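# Remove the curved support from under an arch

## Task

Pull the curved wooden support (centering) out from beneath the arch so that the arch keeps standing and none of its blocks shifts from its position; any number of the four arms may be used.

## Robot and tools

Robots: four identical i2rt Big YAM arms (arm1, arm2, arm3, arm4), each with six joints, a five-fingered right hand and a wrist camera. Feet, in the scene frame (metres): arm1 at x=+0.648 y=-0.001 z=+0.813, arm2 at x=-0.002 y=+0.651 z=+0.806, arm3 at x=-0.647 y=+0.004 z=+0.796, arm4 at x=+0.008 y=-0.656 z=+0.748. Each foot faces along its own +x, which points roughly toward the table centre. The tabletop under the arms is at z=+0.720. Reach is about 1.07 m from the joint1 axis. Room cameras: cam_back, cam_front, cam_top; wrist cameras: arm1_cam_wrist to arm4_cam_wrist.

Scene frame: one shared frame, origin on the floor, +z up. The hand point sits 0.045 m in front of the palm; its +z runs along straightened fingers, +y points out of the palm, +x runs across the palm away from the thumb. Straight fingers extend 0.06 to 0.07 m past the point. A wrist bracket on the little-finger side juts out and can strike objects.

move: one action for any subset of arms, plus an optional cameras list (names above, or "all"; [] for none). Each arm key holds an object with:
- joints: absolute joint targets by name, in radians. Ranges: joint1_rad -2.879..2.879 (turn about foot, positive counter-clockwise from above), joint2_rad 0..3.141 (shoulder), joint3_rad 0..3.019 (elbow), joint4_rad -1.692..1.57 (hand pitch, positive lifts fingers), joint5_rad -1.57..1.57 (sideways, positive to the arm's right), joint6_rad -2.094..2.094 (roll, positive clockwise seen from behind). Hand values -1..1 on a normalised scale: hand_little, hand_ring, hand_middle, hand_index, hand_thumb_bend (+1 straight/open, -1 curled/closed), hand_thumb_turn (+1 beside palm, -1 opposite the fingers). Settings: hand_force_limit (-1..1, roughly 0 to 10 N at fingertips, 15 N for thumb motors), hand_speed (-0.96..1; near -1 is very slow, +0.48 and above is full speed).
- target: one list of seven numbers [x, y, z, qw, qx, qy, qz], an absolute hand pose in the scene frame, metres and a unit quaternion, same form as the printed "hand" line. The hand travels straight from its hand_target pose. With target, joints may hold only the hand_ keys.
- speed: top path speed in m/s, 0.002..0.5 (default 0.25); only valid with target. Rotation is capped at twice this in rad/s.
- min_time_s: 0.1..8 s, least duration of that arm's joint motions.
All motions start together; hand paths in one action finish together. Paths last 0.5 to 10 s; an action at most 15 s. Paths ignore obstacles and other arms; hands lag, wander and often finish a centimetre or more off. Joint-space moves can swing wide. An unknown key invalidates a call; an out-of-range value is refused, and a refusal cancels the rest of that reply's move, wait and finished_scene calls.

wait: seconds 0..10, optional cameras; commands nothing and returns the state.
zoom_image: camera name and region [x0, y0, x1, y1] in pixels (images 672x504, region at most 504 by 504), from that camera's latest image.
show_instructions: no arguments; shows the reference pages.
finished_scene: scene = current scene number; ends it irreversibly, so call it only when the support is out and the arch stands unaided.

Results: per robot, joint_positions (including hand values and the two settings), Joint velocities ("within noise" when still), joint torques (signed, toward larger joint values; numbers 3 and 4 wrap at ±28 N m), hand and hand_target poses, joint_status and hand_status, hand_stopped_by (six words for little, ring, middle, index, thumb_bend, thumb_turn: moving, target, force, stalled, fault) and per-finger loads in N (positive = pushed open). The "move" line lists each arm sent motion and "done" or its worst status. Status words: off_target (rested short, may still push), time_out (joint keeps pushing near where it stopped; send its reported position to relax it), not_followed / "joint command not followed" / "pose unreachable" (a safety check refused the targets, often to avoid collisions between or within arms). on_its_own notes uncommanded behaviour. Arms under "as last shown" were not commanded; their lines repeat earlier values. MOTOR HOT warns of heating; an OVER-TEMPERATURE FAULT drops that arm for 30 s or more.

Gripping: a finger motor moves only when its target changes; it stops at the target or when its load hits hand_force_limit (which starts at 0, with hand_speed at -0.8). For a gentle grip raise hand_force_limit and close at hand_speed -0.94 or slower. The thumb opposed plus fingers wrap objects about 0.035 to 0.065 m thick, or handles down to 0.025 m. To loosen, send more open targets.

Cautions: the arms never halt on contact and can push hard; avoid shoving into the arch, table or heavy things, and do not let arms press against each other or close a hand on another robot's fingers (two hands or wrist cameras can still collide). Do not knock blocks off, drop the support or let anything leave the work area; a far fall is a failure. Avoid slams, swinging loads fast, heavy finger loads and long stretched-out holds, which heat motors. Loose items may get occasional small pushes. Camera calibration is approximate, so confirm positions with images and zoom.

Each tool is called after "Request:" as a command line: name --argument value for each argument, lists and objects as JSON in quotes; but a table of rows of numbers goes row by row, as --pt "numbers of a row", without its own name.

Reference images:

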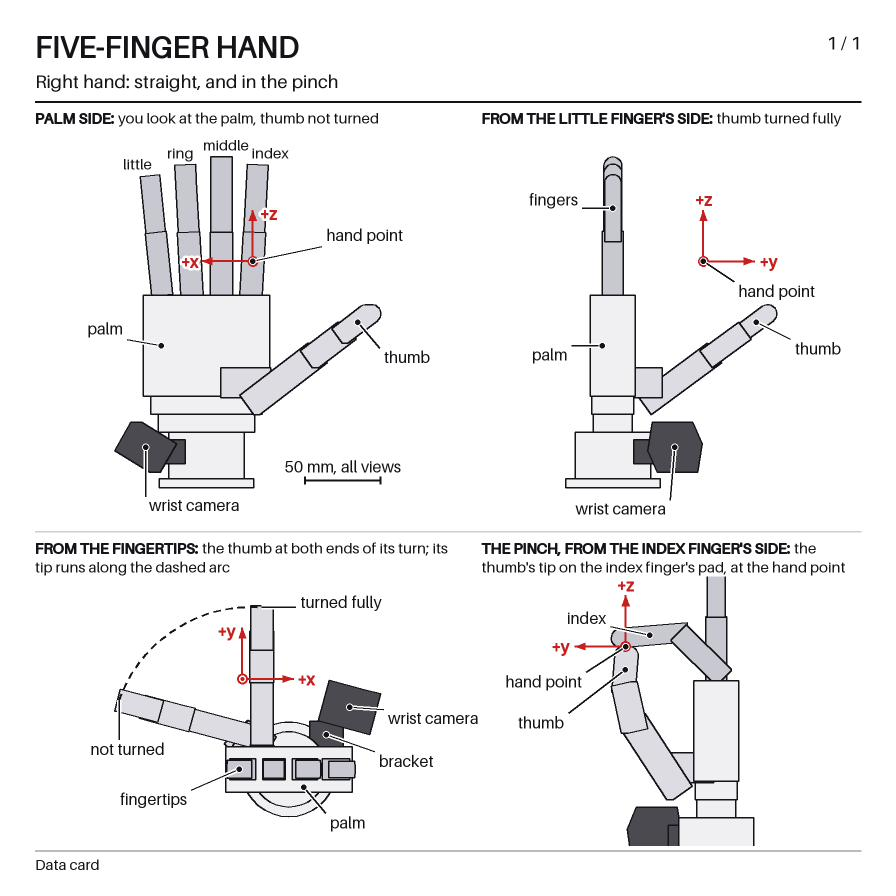

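## Session

Request:
move

Scene clock: 0.00 s.
Joint torques (N m): no reading
Heat: arm1: hottest joint2_rad 31 °C; arm2: hottest joint1_rad 30 °C; arm3: hottest joint3_rad 31 °C; arm4: hottest joint6_rad 30 °C.
Joint velocities: within noise
arm1.joint_positions: joint1_rad=+0.325 joint2_rad=+0.626 joint3_rad=+1.394 joint4_rad=-1.621 joint5_rad=+0.129 joint6_rad=-1.177 hand_little=+1.000 hand_ring=+1.000 hand_middle=+1.000 hand_index=+1.000 hand_thumb_turn=+1.000 hand_thumb_bend=+1.000 hand_force_limit=+0.000 hand_speed=-0.800
arm1.joint_status: not commanded
arm1.hand_stopped_by: target,target,target,target,target,target
arm1.little_load_n: 0.0
arm1.ring_load_n: 0.0
arm1.middle_load_n: 0.0
arm1.index_load_n: 0.0
arm1.thumb_bend_load_n: 0.0
arm1.thumb_turn_load_n: 0.0
arm1.hand: x=+0.4651 y=+0.0056 z=+1.2523 quat_wxyz=(+0.341, -0.035, -0.937, +0.074) (m; scene frame)
arm1.hand_target: x=+0.4646 y=+0.0055 z=+1.2629 quat_wxyz=(+0.353, -0.036, -0.932, +0.080) (m; scene frame)
arm1.hand_status: not commanded
arm2.joint_positions: joint1_rad=-0.011 joint2_rad=+0.646 joint3_rad=+1.374 joint4_rad=-1.418 joint5_rad=+0.091 joint6_rad=-0.991 hand_little=+1.000 hand_ring=+1.000 hand_middle=+1.000 hand_index=+1.000 hand_thumb_turn=+1.000 hand_thumb_bend=+1.000 hand_force_limit=+0.000 hand_speed=-0.800
arm2.joint_status: not commanded
arm2.hand_stopped_by: target,target,target,target,target,target
arm2.little_load_n: 0.0
arm2.ring_load_n: 0.0
arm2.middle_load_n: 0.0
arm2.index_load_n: 0.0
arm2.thumb_bend_load_n: 0.0
arm2.thumb_turn_load_n: 0.0
arm2.hand: x=-0.0608 y=+0.4410 z=+1.2592 quat_wxyz=(+0.243, +0.401, -0.810, +0.352) (m; scene frame)
arm2.hand_target: x=-0.0608 y=+0.4412 z=+1.2694 quat_wxyz=(+0.248, +0.398, -0.806, +0.362) (m; scene frame)
arm2.hand_status: not commanded
arm3.joint_positions: joint1_rad=-0.835 joint2_rad=+0.622 joint3_rad=+1.408 joint4_rad=-1.574 joint5_rad=+0.250 joint6_rad=-1.336 hand_little=+1.000 hand_ring=+1.000 hand_middle=+1.000 hand_index=+1.000 hand_thumb_turn=+1.000 hand_thumb_bend=+1.000 hand_force_limit=+0.000 hand_speed=-0.800
arm3.joint_status: not commanded
arm3.hand_stopped_by: target,target,target,target,target,target
arm3.little_load_n: 0.0
arm3.ring_load_n: 0.0
arm3.middle_load_n: 0.0
arm3.index_load_n: 0.0
arm3.thumb_bend_load_n: 0.0
arm3.thumb_turn_load_n: 0.0
arm3.hand: x=-0.5958 y=-0.1853 z=+1.2645 quat_wxyz=(+0.223, +0.772, -0.498, +0.325) (m; scene frame)
arm3.hand_target: x=-0.5961 y=-0.1847 z=+1.2728 quat_wxyz=(+0.225, +0.768, -0.497, +0.335) (m; scene frame)
arm3.hand_status: not commanded
arm4.joint_positions: joint1_rad=+0.111 joint2_rad=+0.644 joint3_rad=+1.326 joint4_rad=-1.552 joint5_rad=-0.099 joint6_rad=-1.379 hand_little=+1.000 hand_ring=+1.000 hand_middle=+1.000 hand_index=+1.000 hand_thumb_turn=+1.000 hand_thumb_bend=+1.000 hand_force_limit=+0.000 hand_speed=-0.800
arm4.joint_status: not commanded
arm4.hand_stopped_by: target,target,target,target,target,target
arm4.little_load_n: 0.0
arm4.ring_load_n: 0.0
arm4.middle_load_n: 0.0
arm4.index_load_n: 0.0
arm4.thumb_bend_load_n: 0.0
arm4.thumb_turn_load_n: 0.0
arm4.hand: x=+0.0120 y=-0.4479 z=+1.1632 quat_wxyz=(-0.303, +0.666, +0.663, +0.155) (m; scene frame)
arm4.hand_target: x=+0.0119 y=-0.4466 z=+1.1755 quat_wxyz=(-0.315, +0.662, +0.660, +0.163) (m; scene frame)
arm4.hand_status: not commanded
pictures: arm1_cam_wrist, arm2_cam_wrist, arm3_cam_wrist, arm4_cam_wrist, cam_back, cam_front, cam_top

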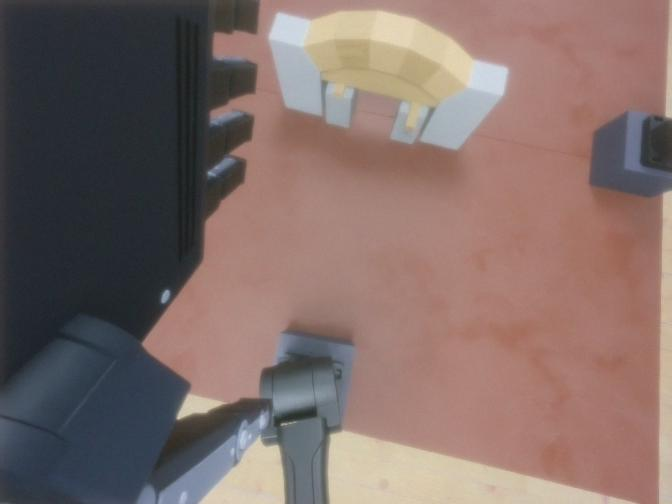

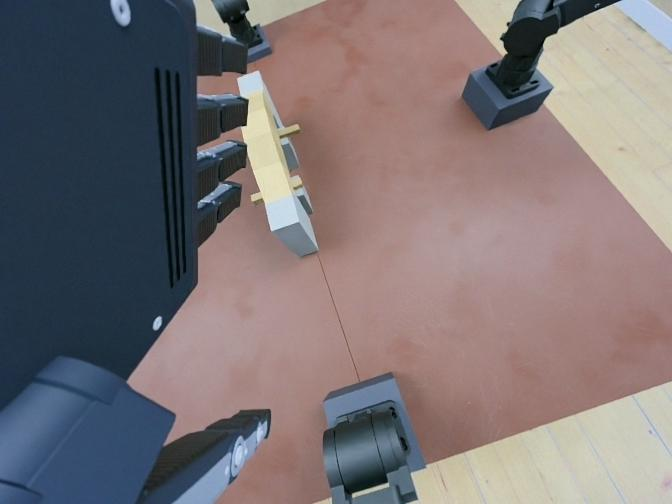

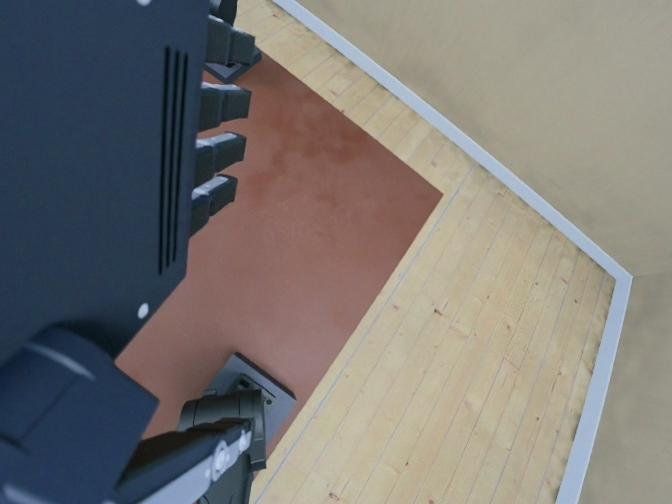

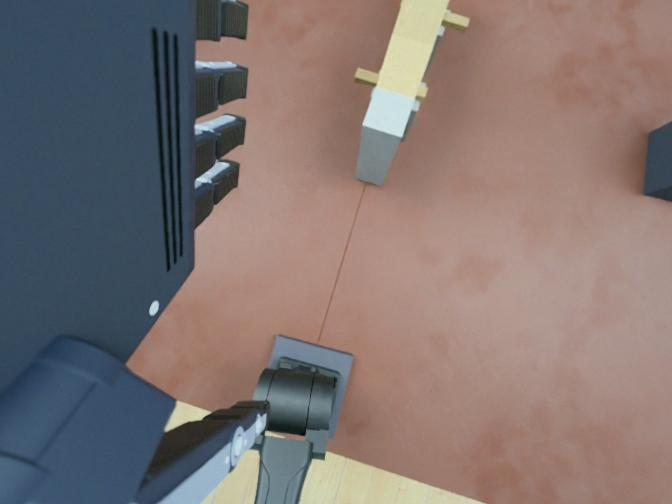

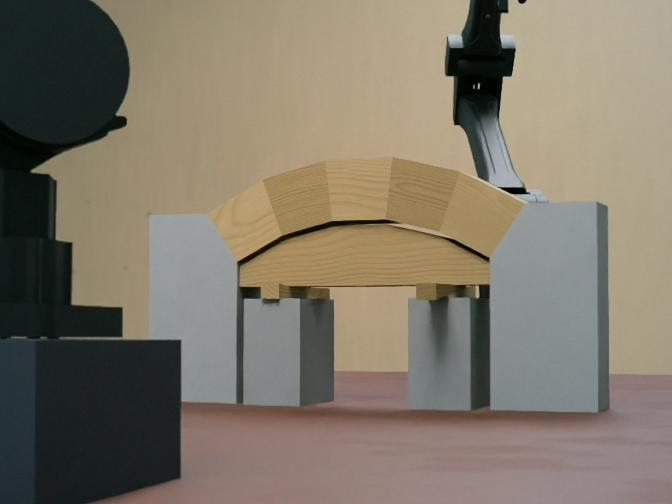

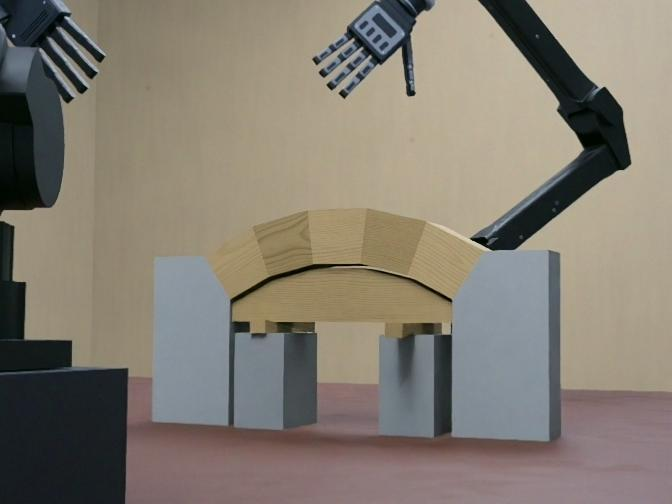

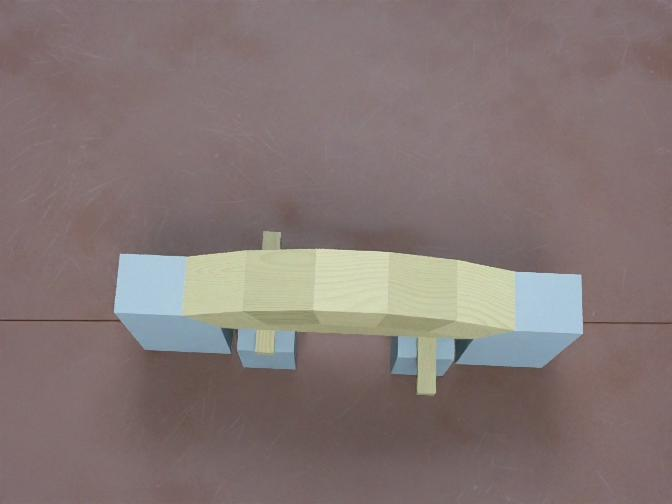

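Request:
zoom_image --camera "cam_front" --region '[200, 240, 500, 440]'

Request:
zoom_image --camera "cam_back" --region '[200, 200, 520, 420]'

Request:
zoom_image --camera "cam_top" --region '[100, 200, 600, 420]'

Scaled by 1.680.

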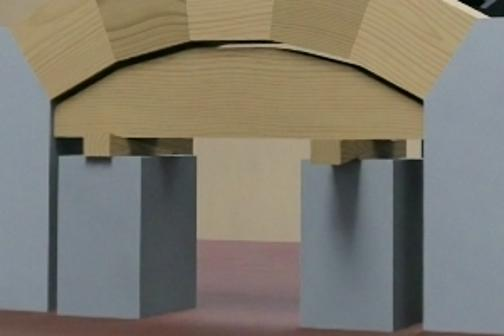

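Scaled by 1.575.

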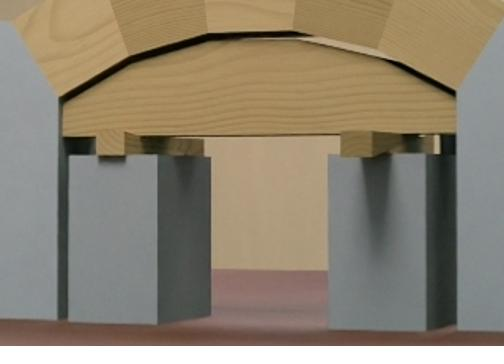

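Scaled by 1.008.

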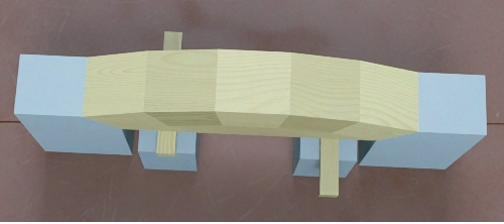

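Request:
zoom_image --camera "cam_front" --region '[290, 240, 410, 290]'

Request:
zoom_image --camera "cam_back" --region '[300, 200, 420, 250]'

Request:
zoom_image --camera "cam_front" --region '[200, 280, 320, 350]'

Request:
zoom_image --camera "cam_front" --region '[370, 280, 490, 350]'

Request:
zoom_image --camera "cam_back" --region '[210, 240, 340, 320]'

Request:
zoom_image --camera "cam_back" --region '[390, 240, 520, 320]'

Request:
zoom_image --camera "cam_top" --region '[220, 220, 300, 380]'

Request:
zoom_image --camera "cam_top" --region '[380, 240, 480, 400]'

Scaled by 4.200.

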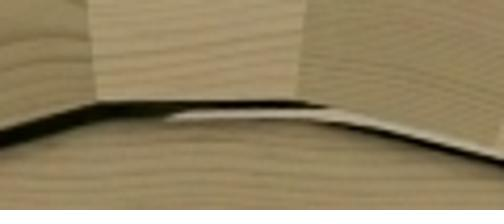

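Scaled by 4.200.

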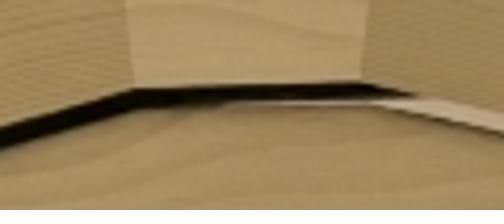

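Scaled by 4.200.

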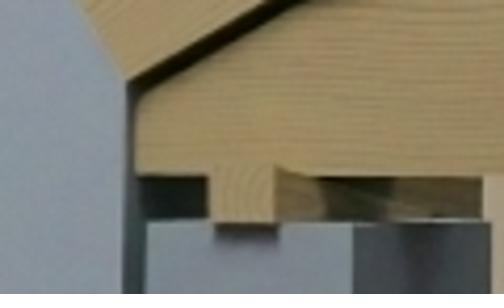

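Scaled by 4.200.

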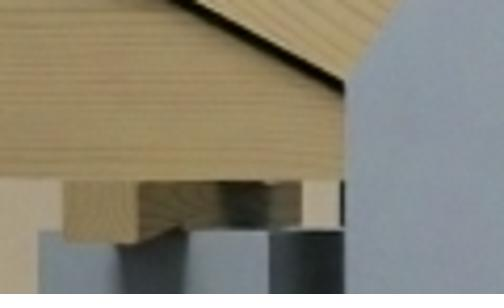

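Scaled by 3.877.

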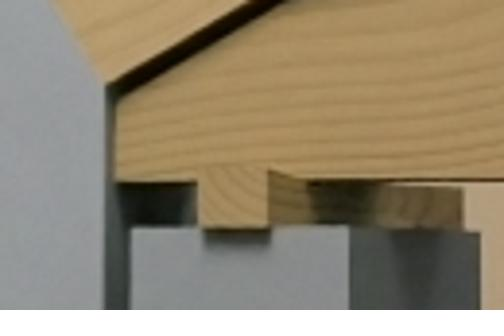

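Scaled by 3.877.

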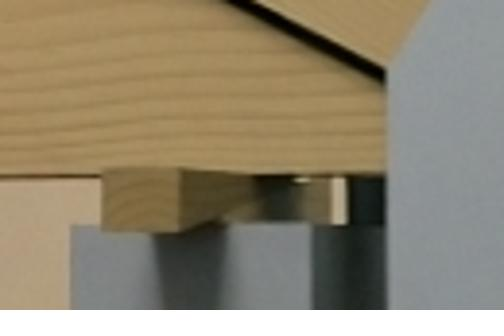

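Scaled by 3.150.

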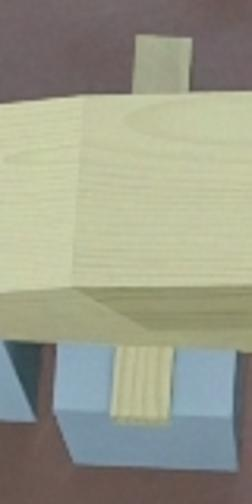

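Scaled by 3.150.

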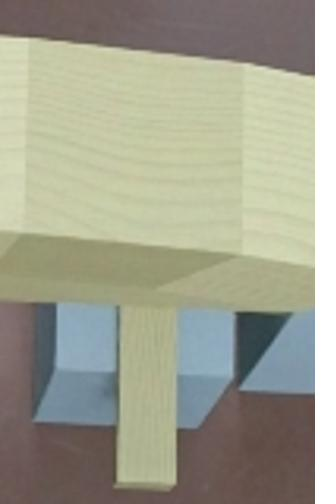

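Request:
zoom_image --camera "cam_front" --region '[230, 315, 290, 345]'

Request:
zoom_image --camera "cam_front" --region '[375, 315, 455, 355]'

Request:
zoom_image --camera "cam_back" --region '[240, 275, 340, 315]'

Request:
zoom_image --camera "cam_back" --region '[400, 275, 500, 315]'

Request:
zoom_image --camera "arm1_cam_wrist" --region '[260, 0, 520, 160]'

Request:
zoom_image --camera "arm4_cam_wrist" --region '[340, 0, 490, 200]'

Request:
zoom_image --camera "arm2_cam_wrist" --region '[220, 50, 340, 270]'

Scaled by 8.400.

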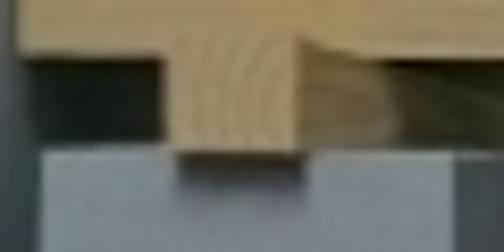

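Scaled by 6.300.

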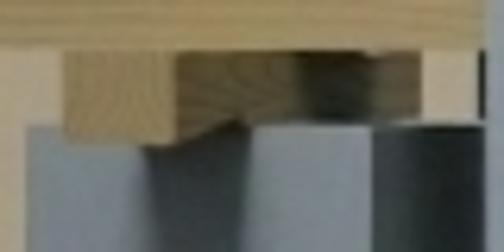

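Scaled by 5.040.

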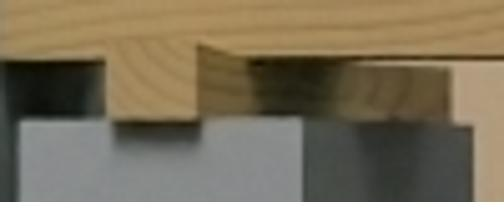

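Scaled by 5.040.

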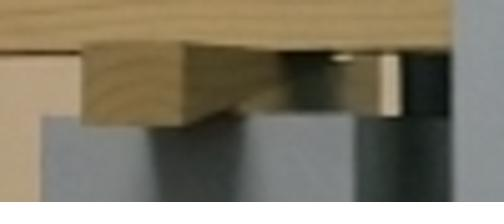

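Scaled by 1.938.

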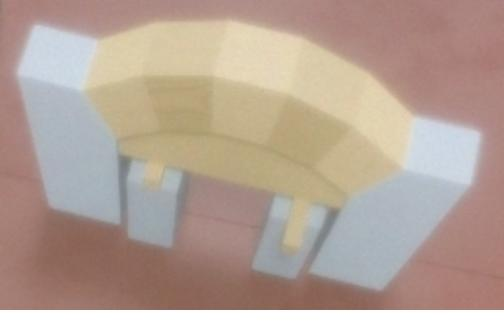

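Scaled by 2.520.

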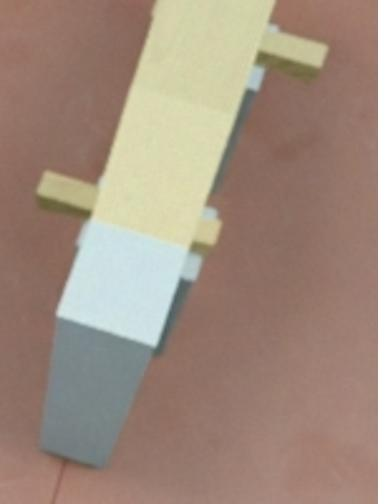

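Scaled by 2.291.

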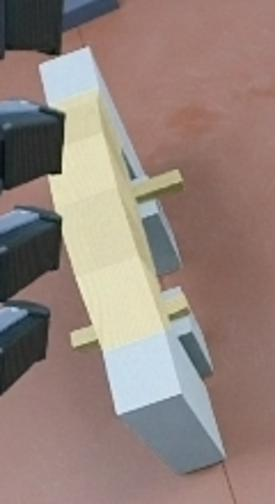

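Request:
zoom_image --camera "cam_front" --region '[520, 230, 580, 280]'

Request:
zoom_image --camera "cam_front" --region '[520, 410, 580, 460]'

Request:
zoom_image --camera "cam_front" --region '[225, 320, 325, 440]'

Scaled by 8.400.

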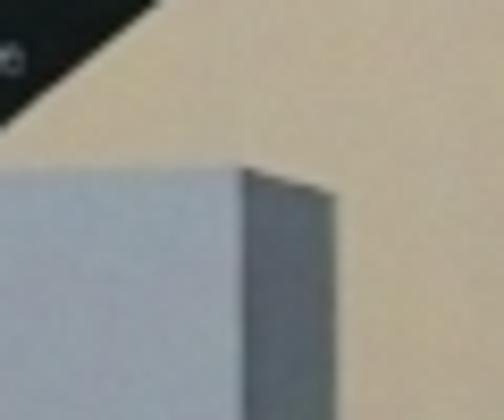

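Scaled by 8.400.

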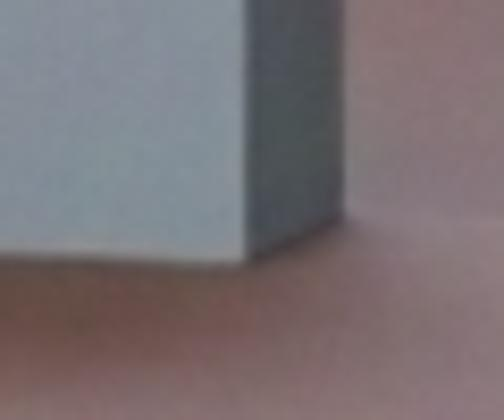

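Scaled by 4.200.

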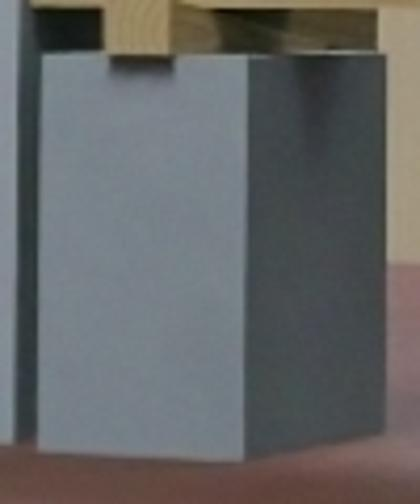

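Request:
move --arm1 '{"target": [0.24, 0.018, 0.95, 0.819, 0, -0.574, 0], "speed": 0.2}' --cameras '["arm1_cam_wrist"]'

Scene clock: 553.57 s.
Joint torques (N m): arm1=[-0.5 -2.96 5.79 1.99 -0.1 -0.15] | arm2=[-0.15 2.02 8.98 1.8 -0.01 -0.08] | arm3=[-1.14 1.73 8.49 1.57 0.24 -0.14] | arm4=[0.15 3.02 10.02 1.73 -0.19 0.07]
Heat: arm1: hottest joint3_rad 46 °C; arm2: hottest joint3_rad 43 °C; arm3: hottest joint3_rad 42 °C; arm4: hottest joint3_rad 35 °C.
move: arm1 off_target
Joint velocities: within noise
arm1.joint_positions: joint1_rad=+0.152 joint2_rad=+1.521 joint3_rad=+0.107 joint4_rad=+1.533 joint5_rad=+0.207 joint6_rad=-1.562 hand_little=+1.000 hand_ring=+1.000 hand_middle=+1.000 hand_index=+1.000 hand_thumb_turn=+1.000 hand_thumb_bend=+1.000 hand_force_limit=+0.000 hand_speed=-0.800
arm1.joint_status: not commanded
arm1.hand_stopped_by: target,target,target,target,target,target
arm1.little_load_n: 0.0
arm1.ring_load_n: -0.5
arm1.middle_load_n: 0.0
arm1.index_load_n: 0.0
arm1.thumb_bend_load_n: 0.0
arm1.thumb_turn_load_n: 0.0
arm1.hand: x=+0.2498 y=+0.0221 z=+0.9401 quat_wxyz=(+0.742, -0.016, -0.670, +0.008) (m; scene frame)
arm1.hand_target: x=+0.2404 y=+0.0180 z=+0.9507 quat_wxyz=(+0.755, -0.014, -0.656, +0.010) (m; scene frame)
arm1.hand_status: off_target (0.014 m and 14.3 deg from the pose sent, 0.377 m and 70.5 deg at the start; a joint's target at an end of its range on 29 of 125 steps)
arm2, arm3, arm4: as last shown
pictures: arm1_cam_wrist
camera_calibration:
arm1_cam_wrist: T_world_to_cam=[[0.0326052, 0.963791, 0.264658, -0.277109], [0.444374, 0.223207, -0.867589, 0.695373], [-0.895248, 0.145895, -0.421006, 0.735581], [0, 0, 0, 1]] pos_world=[0.358557, 0.00454549, 0.986321]

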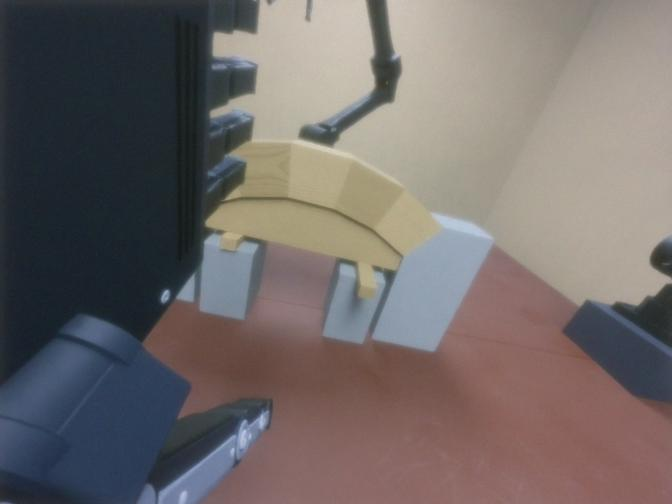

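Request:
zoom_image --camera "arm1_cam_wrist" --region '[190, 130, 450, 360]'

Scaled by 1.938.

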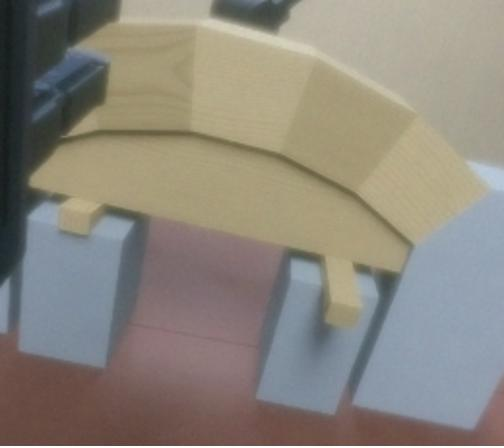

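Request:
move --arm1 '{"target": [0.22, -0.017, 0.80, 0.5, -0.5, -0.5, 0.5], "speed": 0.25, "joints": {"hand_thumb_turn": -1, "hand_speed": 0.3}}' --cameras '["arm1_cam_wrist", "cam_front"]'

Scene clock: 736.77 s.
Joint torques (N m): arm1=[-1.49 -5.6 2.15 2.06 -0.09 0.01] | arm2=[-0.21 2.02 9.01 1.78 0 -0.08] | arm3=[-1.14 1.73 8.5 1.58 0.24 -0.14] | arm4=[1.44 3.08 10.15 1.83 -0.06 0.02]
Heat: arm1: hottest joint3_rad 35 °C; arm2: hottest joint3_rad 44 °C; arm3: hottest joint3_rad 43 °C; arm4: hottest joint3_rad 37 °C.
move: arm1 off_target
Joint velocities: within noise
arm1.joint_positions: joint1_rad=-0.099 joint2_rad=+1.894 joint3_rad=+0.215 joint4_rad=+1.533 joint5_rad=-0.070 joint6_rad=-0.025 hand_little=+1.000 hand_ring=+1.000 hand_middle=+1.000 hand_index=+1.000 hand_thumb_turn=-1.000 hand_thumb_bend=+1.000 hand_force_limit=+0.000 hand_speed=+0.300
arm1.joint_status: all done
arm1.hand_stopped_by: target,target,target,target,target,target
arm1.little_load_n: 0.0
arm1.ring_load_n: 0.0
arm1.middle_load_n: 0.0
arm1.index_load_n: 0.0
arm1.thumb_bend_load_n: 0.0
arm1.thumb_turn_load_n: 0.0
arm1.hand: x=+0.2269 y=-0.0194 z=+0.7959 quat_wxyz=(+0.458, -0.531, -0.546, +0.459) (m; scene frame)
arm1.hand_target: x=+0.2199 y=-0.0170 z=+0.8006 quat_wxyz=(+0.466, -0.528, -0.537, +0.465) (m; scene frame)
arm1.hand_status: off_target (0.008 m and 9.2 deg from the pose sent, 0.149 m and 88.2 deg at the start; a joint's target at an end of its range on 103 of 122 steps)
arm2, arm3, arm4: as last shown
pictures: arm1_cam_wrist, cam_front
camera_calibration:
arm1_cam_wrist: T_world_to_cam=[[0.139852, 0.313503, -0.939232, 0.722968], [0.574614, -0.79819, -0.180865, -0.00617096], [-0.806387, -0.514401, -0.291771, 0.524639], [0, 0, 0, 1]] pos_world=[0.3255, 0.0382969, 0.830993]

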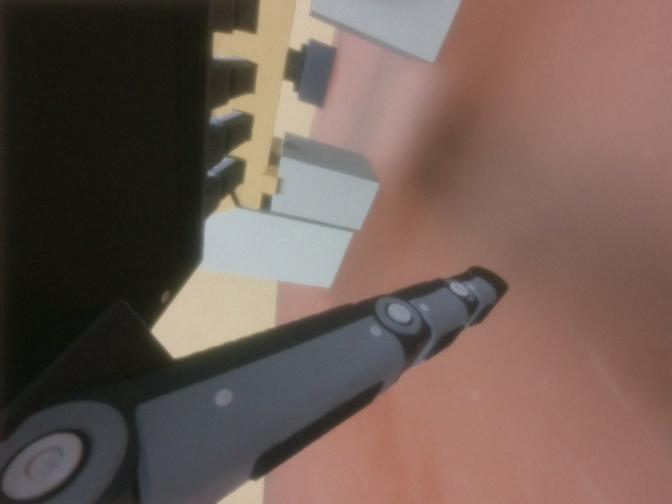

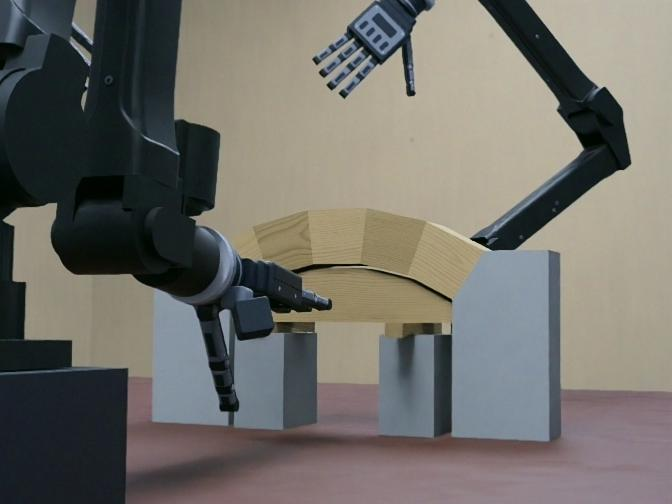

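Request:
move --arm1 '{"target": [0.15, -0.017, 0.758, 0.5, -0.5, -0.5, 0.5], "speed": 0.2, "joints": {"hand_thumb_bend": -0.7}}' --cameras '["arm1_cam_wrist", "cam_front", "cam_top"]'

Scene clock: 751.00 s.
Joint torques (N m): arm1=[-0.56 -8.06 2.39 2.02 -0.07 0.03] | arm2=[-0.21 2.02 8.98 1.81 -0.01 -0.08] | arm3=[-1.14 1.73 8.49 1.57 0.24 -0.14] | arm4=[0.21 1.61 10.1 1.69 -0.08 0.08]
Heat: arm1: hottest joint3_rad 34 °C; arm2: hottest joint3_rad 44 °C; arm3: hottest joint3_rad 43 °C; arm4: hottest joint3_rad 37 °C.
move: arm1 off_target
Joint velocities: within noise
arm1.joint_positions: joint1_rad=-0.098 joint2_rad=+2.095 joint3_rad=+0.431 joint4_rad=+1.534 joint5_rad=-0.058 joint6_rad=-0.019 hand_little=+1.000 hand_ring=+1.000 hand_middle=+1.000 hand_index=+1.000 hand_thumb_turn=-1.000 hand_thumb_bend=-0.700 hand_force_limit=+0.000 hand_speed=+0.300
arm1.joint_status: all done
arm1.hand_stopped_by: target,target,target,target,target,target
arm1.little_load_n: 0.0
arm1.ring_load_n: 0.0
arm1.middle_load_n: 0.0
arm1.index_load_n: 0.0
arm1.thumb_bend_load_n: 0.0
arm1.thumb_turn_load_n: 0.0
arm1.hand: x=+0.1563 y=-0.0140 z=+0.7549 quat_wxyz=(+0.464, -0.531, -0.538, +0.461) (m; scene frame)
arm1.hand_target: x=+0.1498 y=-0.0170 z=+0.7585 quat_wxyz=(+0.469, -0.525, -0.532, +0.470) (m; scene frame)
arm1.hand_status: off_target (0.008 m and 8.3 deg from the pose sent, 0.086 m and 9.2 deg at the start; a joint's target at an end of its range on 42 of 42 steps)
arm2, arm3, arm4: as last shown
arm2.thumb_bend_load_n: -0.5
pictures: arm1_cam_wrist, cam_front, cam_top
camera_calibration:
arm1_cam_wrist: T_world_to_cam=[[0.128275, 0.308356, -0.942583, 0.696918], [0.562065, -0.805659, -0.187072, 0.0377806], [-0.817085, -0.505796, -0.276662, 0.448881], [0, 0, 0, 1]] pos_world=[0.256141, 0.0425814, 0.788159]

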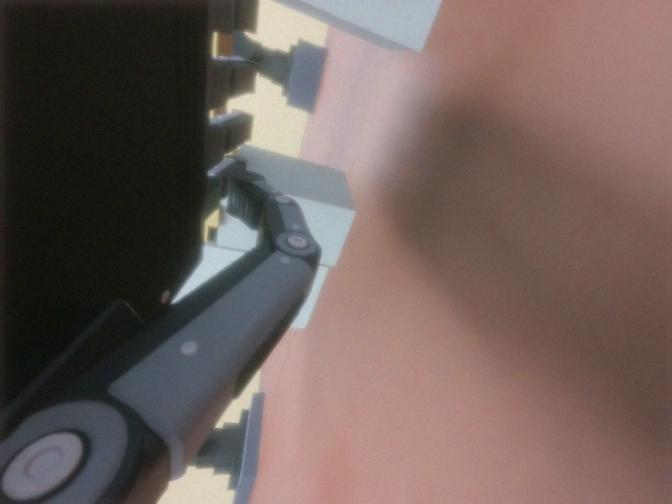

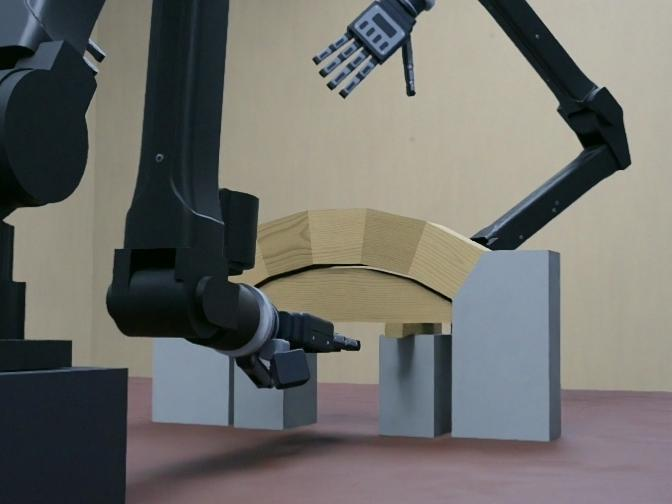

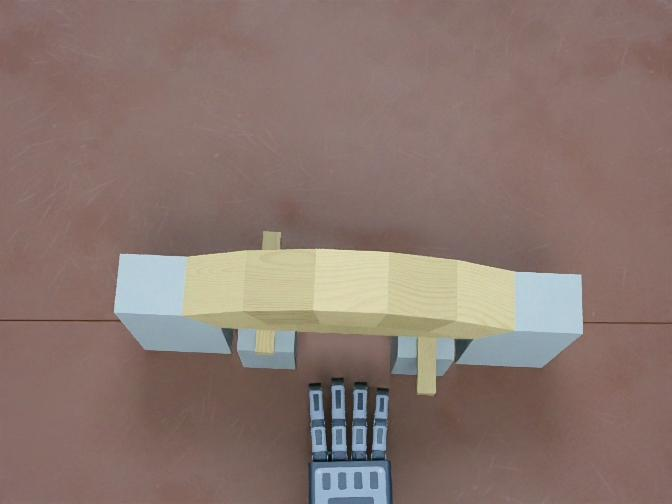

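Request:
move --arm1 '{"target": [0.06, -0.02, 0.758, 0.5, -0.5, -0.5, 0.5], "speed": 0.12}' --cameras '["arm1_cam_wrist", "cam_front", "cam_top", "cam_back"]'

Scene clock: 770.83 s.
Joint torques (N m): arm1=[-0.62 -10.11 4.12 1.55 -0.06 0.03] | arm2=[-0.15 2.02 9.01 1.81 -0.01 -0.08] | arm3=[-1.14 1.73 8.49 1.57 0.24 -0.14] | arm4=[0.44 2.37 10.15 1.84 -0.21 0.06]
Heat: arm1: hottest joint3_rad 34 °C; arm2: hottest joint3_rad 44 °C; arm3: hottest joint3_rad 43 °C; arm4: hottest joint3_rad 37 °C.
move: arm1 done
Joint velocities: within noise
arm1.joint_positions: joint1_rad=-0.078 joint2_rad=+2.203 joint3_rad=+0.667 joint4_rad=+1.534 joint5_rad=-0.030 joint6_rad=-0.008 hand_little=+1.000 hand_ring=+1.000 hand_middle=+1.000 hand_index=+1.000 hand_thumb_turn=-1.000 hand_thumb_bend=-0.700 hand_force_limit=+0.000 hand_speed=+0.300
arm1.joint_status: not commanded
arm1.hand_stopped_by: target,target,target,target,target,target
arm1.little_load_n: 0.0
arm1.ring_load_n: 0.0
arm1.middle_load_n: 0.0
arm1.index_load_n: 0.0
arm1.thumb_bend_load_n: 0.0
arm1.thumb_turn_load_n: 0.0
arm1.hand: x=+0.0671 y=-0.0162 z=+0.7569 quat_wxyz=(+0.499, -0.504, -0.505, +0.493) (m; scene frame)
arm1.hand_target: x=+0.0602 y=-0.0201 z=+0.7582 quat_wxyz=(+0.500, -0.500, -0.500, +0.500) (m; scene frame)
arm1.hand_status: done (0.008 m and 1.1 deg from the pose sent, 0.096 m and 8.3 deg at the start)
arm2, arm3, arm4: as last shown
arm2.thumb_bend_load_n: 0.0
pictures: arm1_cam_wrist, cam_back, cam_front, cam_top
camera_calibration:
arm1_cam_wrist: T_world_to_cam=[[0.010951, 0.304492, -0.952452, 0.726196], [0.527345, -0.811041, -0.253221, 0.138839], [-0.849581, -0.499497, -0.169454, 0.296673], [0, 0, 0, 1]] pos_world=[0.170879, 0.0396703, 0.777096]

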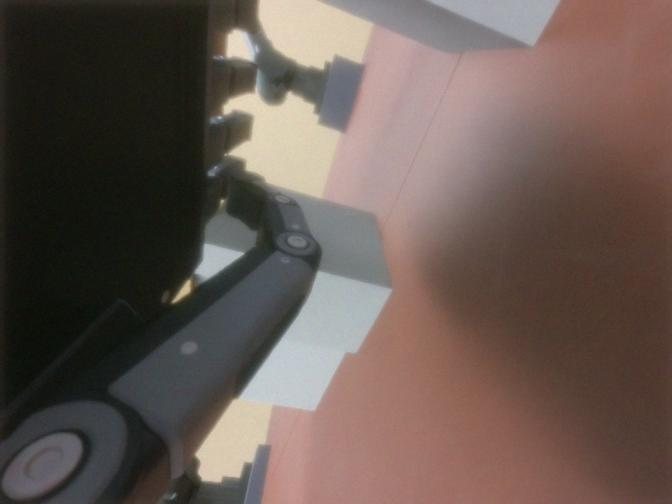

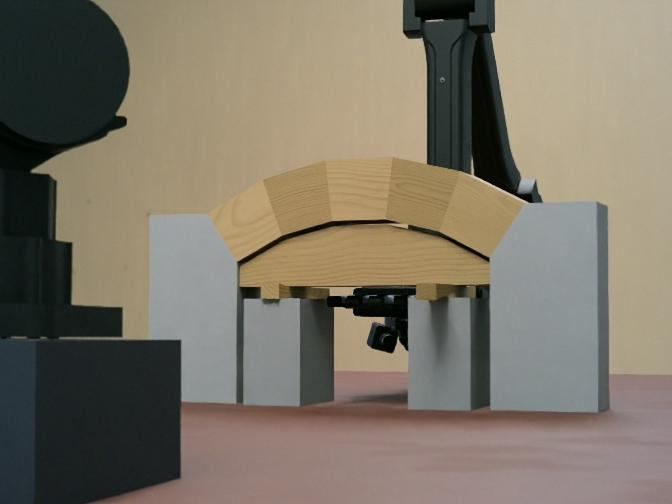

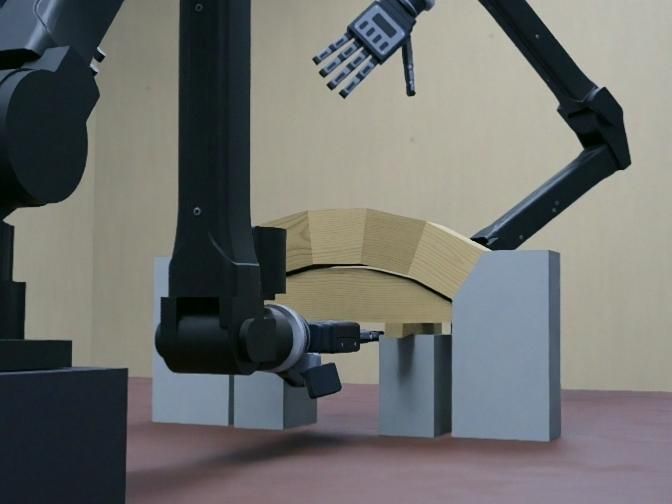

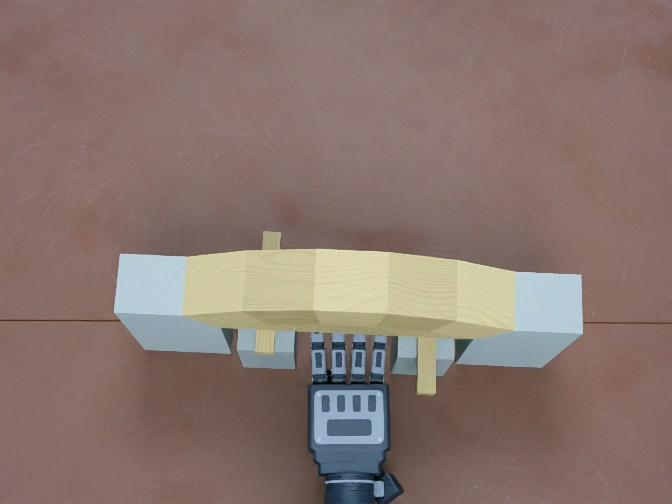

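Request:
move --arm1 '{"target": [0.036, -0.020, 0.758, 0.5, -0.5, -0.5, 0.5], "speed": 0.08}' --arm4 '{"target": [0.15, -0.10, 0.88, 0.380, -0.596, 0.596, 0.380], "speed": 0.2, "joints": {"hand_little": -1, "hand_ring": -1, "hand_middle": -1, "hand_index": 0.3, "hand_thumb_turn": -1, "hand_thumb_bend": 0.2, "hand_speed": 0.3}}' --cameras '["arm4_cam_wrist", "cam_front", "cam_top", "cam_back"]'

Scene clock: 876.63 s.
Joint torques (N m): arm1=[-0.56 -10.7 4.97 0.76 -0.06 0.03] | arm2=[-0.15 1.96 9.02 1.84 -0.01 -0.08] | arm3=[-1.08 1.73 8.49 1.57 0.24 -0.14] | arm4=[1.49 -9.76 6.98 2.84 -0.19 0.2]
Heat: arm1: hottest joint3_rad 33 °C; arm2: hottest joint3_rad 44 °C; arm3: hottest joint3_rad 43 °C; arm4: hottest joint3_rad 38 °C.
move: arm1 done; arm4 off_target
Joint velocities: within noise
arm1.joint_positions: joint1_rad=-0.076 joint2_rad=+2.208 joint3_rad=+0.728 joint4_rad=+1.497 joint5_rad=-0.028 joint6_rad=-0.008 hand_little=+1.000 hand_ring=+1.000 hand_middle=+1.000 hand_index=+1.000 hand_thumb_turn=-1.000 hand_thumb_bend=-0.700 hand_force_limit=+0.000 hand_speed=+0.300
arm1.joint_status: not commanded
arm1.hand_stopped_by: target,target,target,target,target,target
arm1.little_load_n: 0.0
arm1.ring_load_n: 0.0
arm1.middle_load_n: 0.0
arm1.index_load_n: -0.5
arm1.thumb_bend_load_n: 0.0
arm1.thumb_turn_load_n: 0.0
arm1.hand: x=+0.0431 y=-0.0157 z=+0.7619 quat_wxyz=(+0.504, -0.499, -0.500, +0.497) (m; scene frame)
arm1.hand_target: x=+0.0362 y=-0.0200 z=+0.7582 quat_wxyz=(+0.500, -0.500, -0.500, +0.500) (m; scene frame)
arm1.hand_status: done (0.009 m and 0.5 deg from the pose sent, 0.031 m and 1.1 deg at the start)
arm2, arm3: as last shown
arm4.joint_positions: joint1_rad=-0.553 joint2_rad=+1.578 joint3_rad=+0.756 joint4_rad=+0.337 joint5_rad=-0.458 joint6_rad=+1.334 hand_little=-1.000 hand_ring=-1.000 hand_middle=-1.000 hand_index=+0.300 hand_thumb_turn=-0.824 hand_thumb_bend=+0.201 hand_force_limit=+0.000 hand_speed=+0.300
arm4.joint_status: hand_thumb_turn off_target (ended at -0.824, target -1.000); the others done
arm4.hand_stopped_by: target,target,target,target,target,force
arm4.little_load_n: 0.0
arm4.ring_load_n: 0.0
arm4.middle_load_n: -2.5
arm4.index_load_n: 0.0
arm4.thumb_bend_load_n: 4.0
arm4.thumb_turn_load_n: 19.0
arm4.hand: x=+0.1539 y=-0.1007 z=+0.8819 quat_wxyz=(-0.380, +0.599, -0.597, -0.376) (m; scene frame)
arm4.hand_target: x=+0.1501 y=-0.1000 z=+0.8801 quat_wxyz=(-0.380, +0.596, -0.596, -0.380) (m; scene frame)
arm4.hand_status: done (0.004 m and 0.6 deg from the pose sent, 0.469 m and 173.3 deg at the start)
pictures: arm4_cam_wrist, cam_back, cam_front, cam_top
camera_calibration:
arm4_cam_wrist: T_world_to_cam=[[-0.951747, -0.133608, -0.276274, 0.373611], [-0.25506, -0.156232, 0.95422, -0.821538], [-0.170654, 0.978642, 0.114615, 0.139306], [0, 0, 0, 1]] pos_world=[0.169814, -0.214763, 0.871181]

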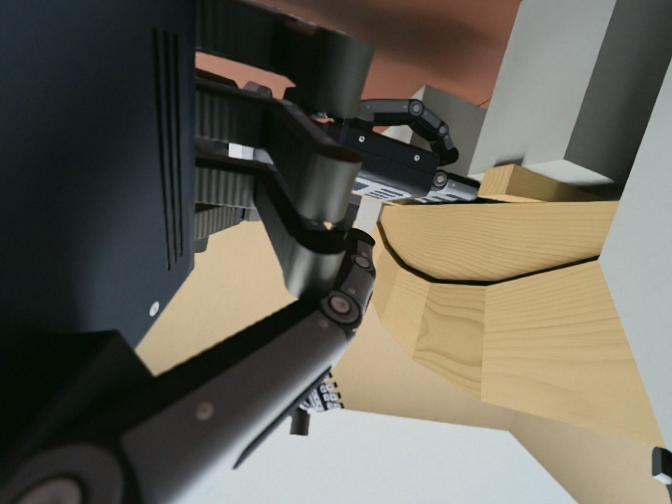

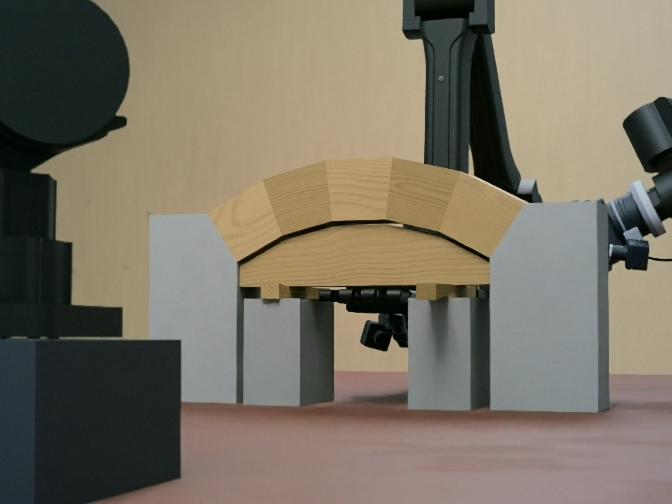

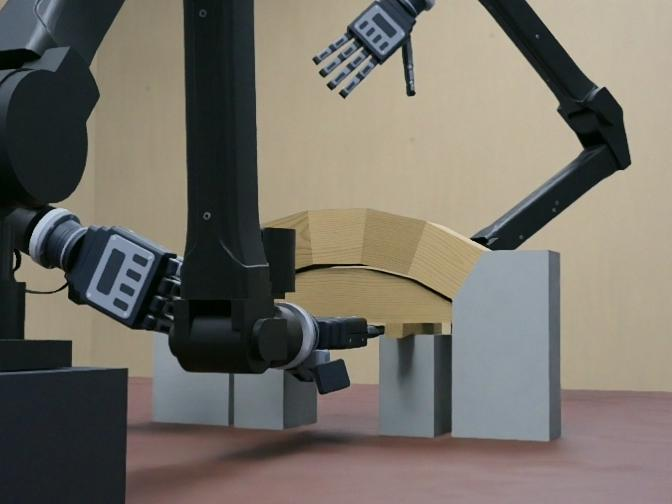

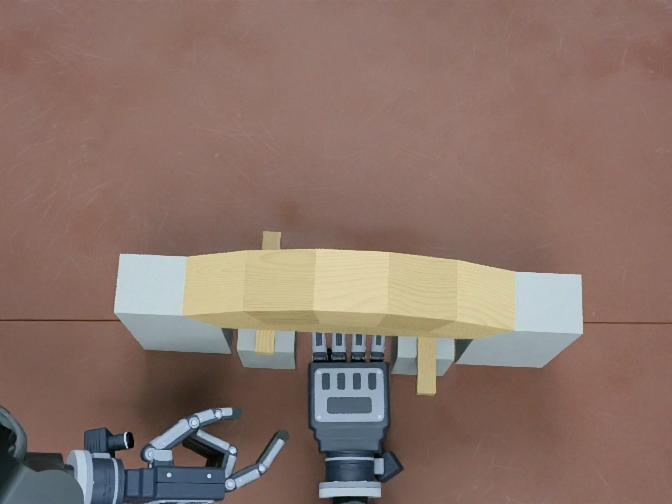

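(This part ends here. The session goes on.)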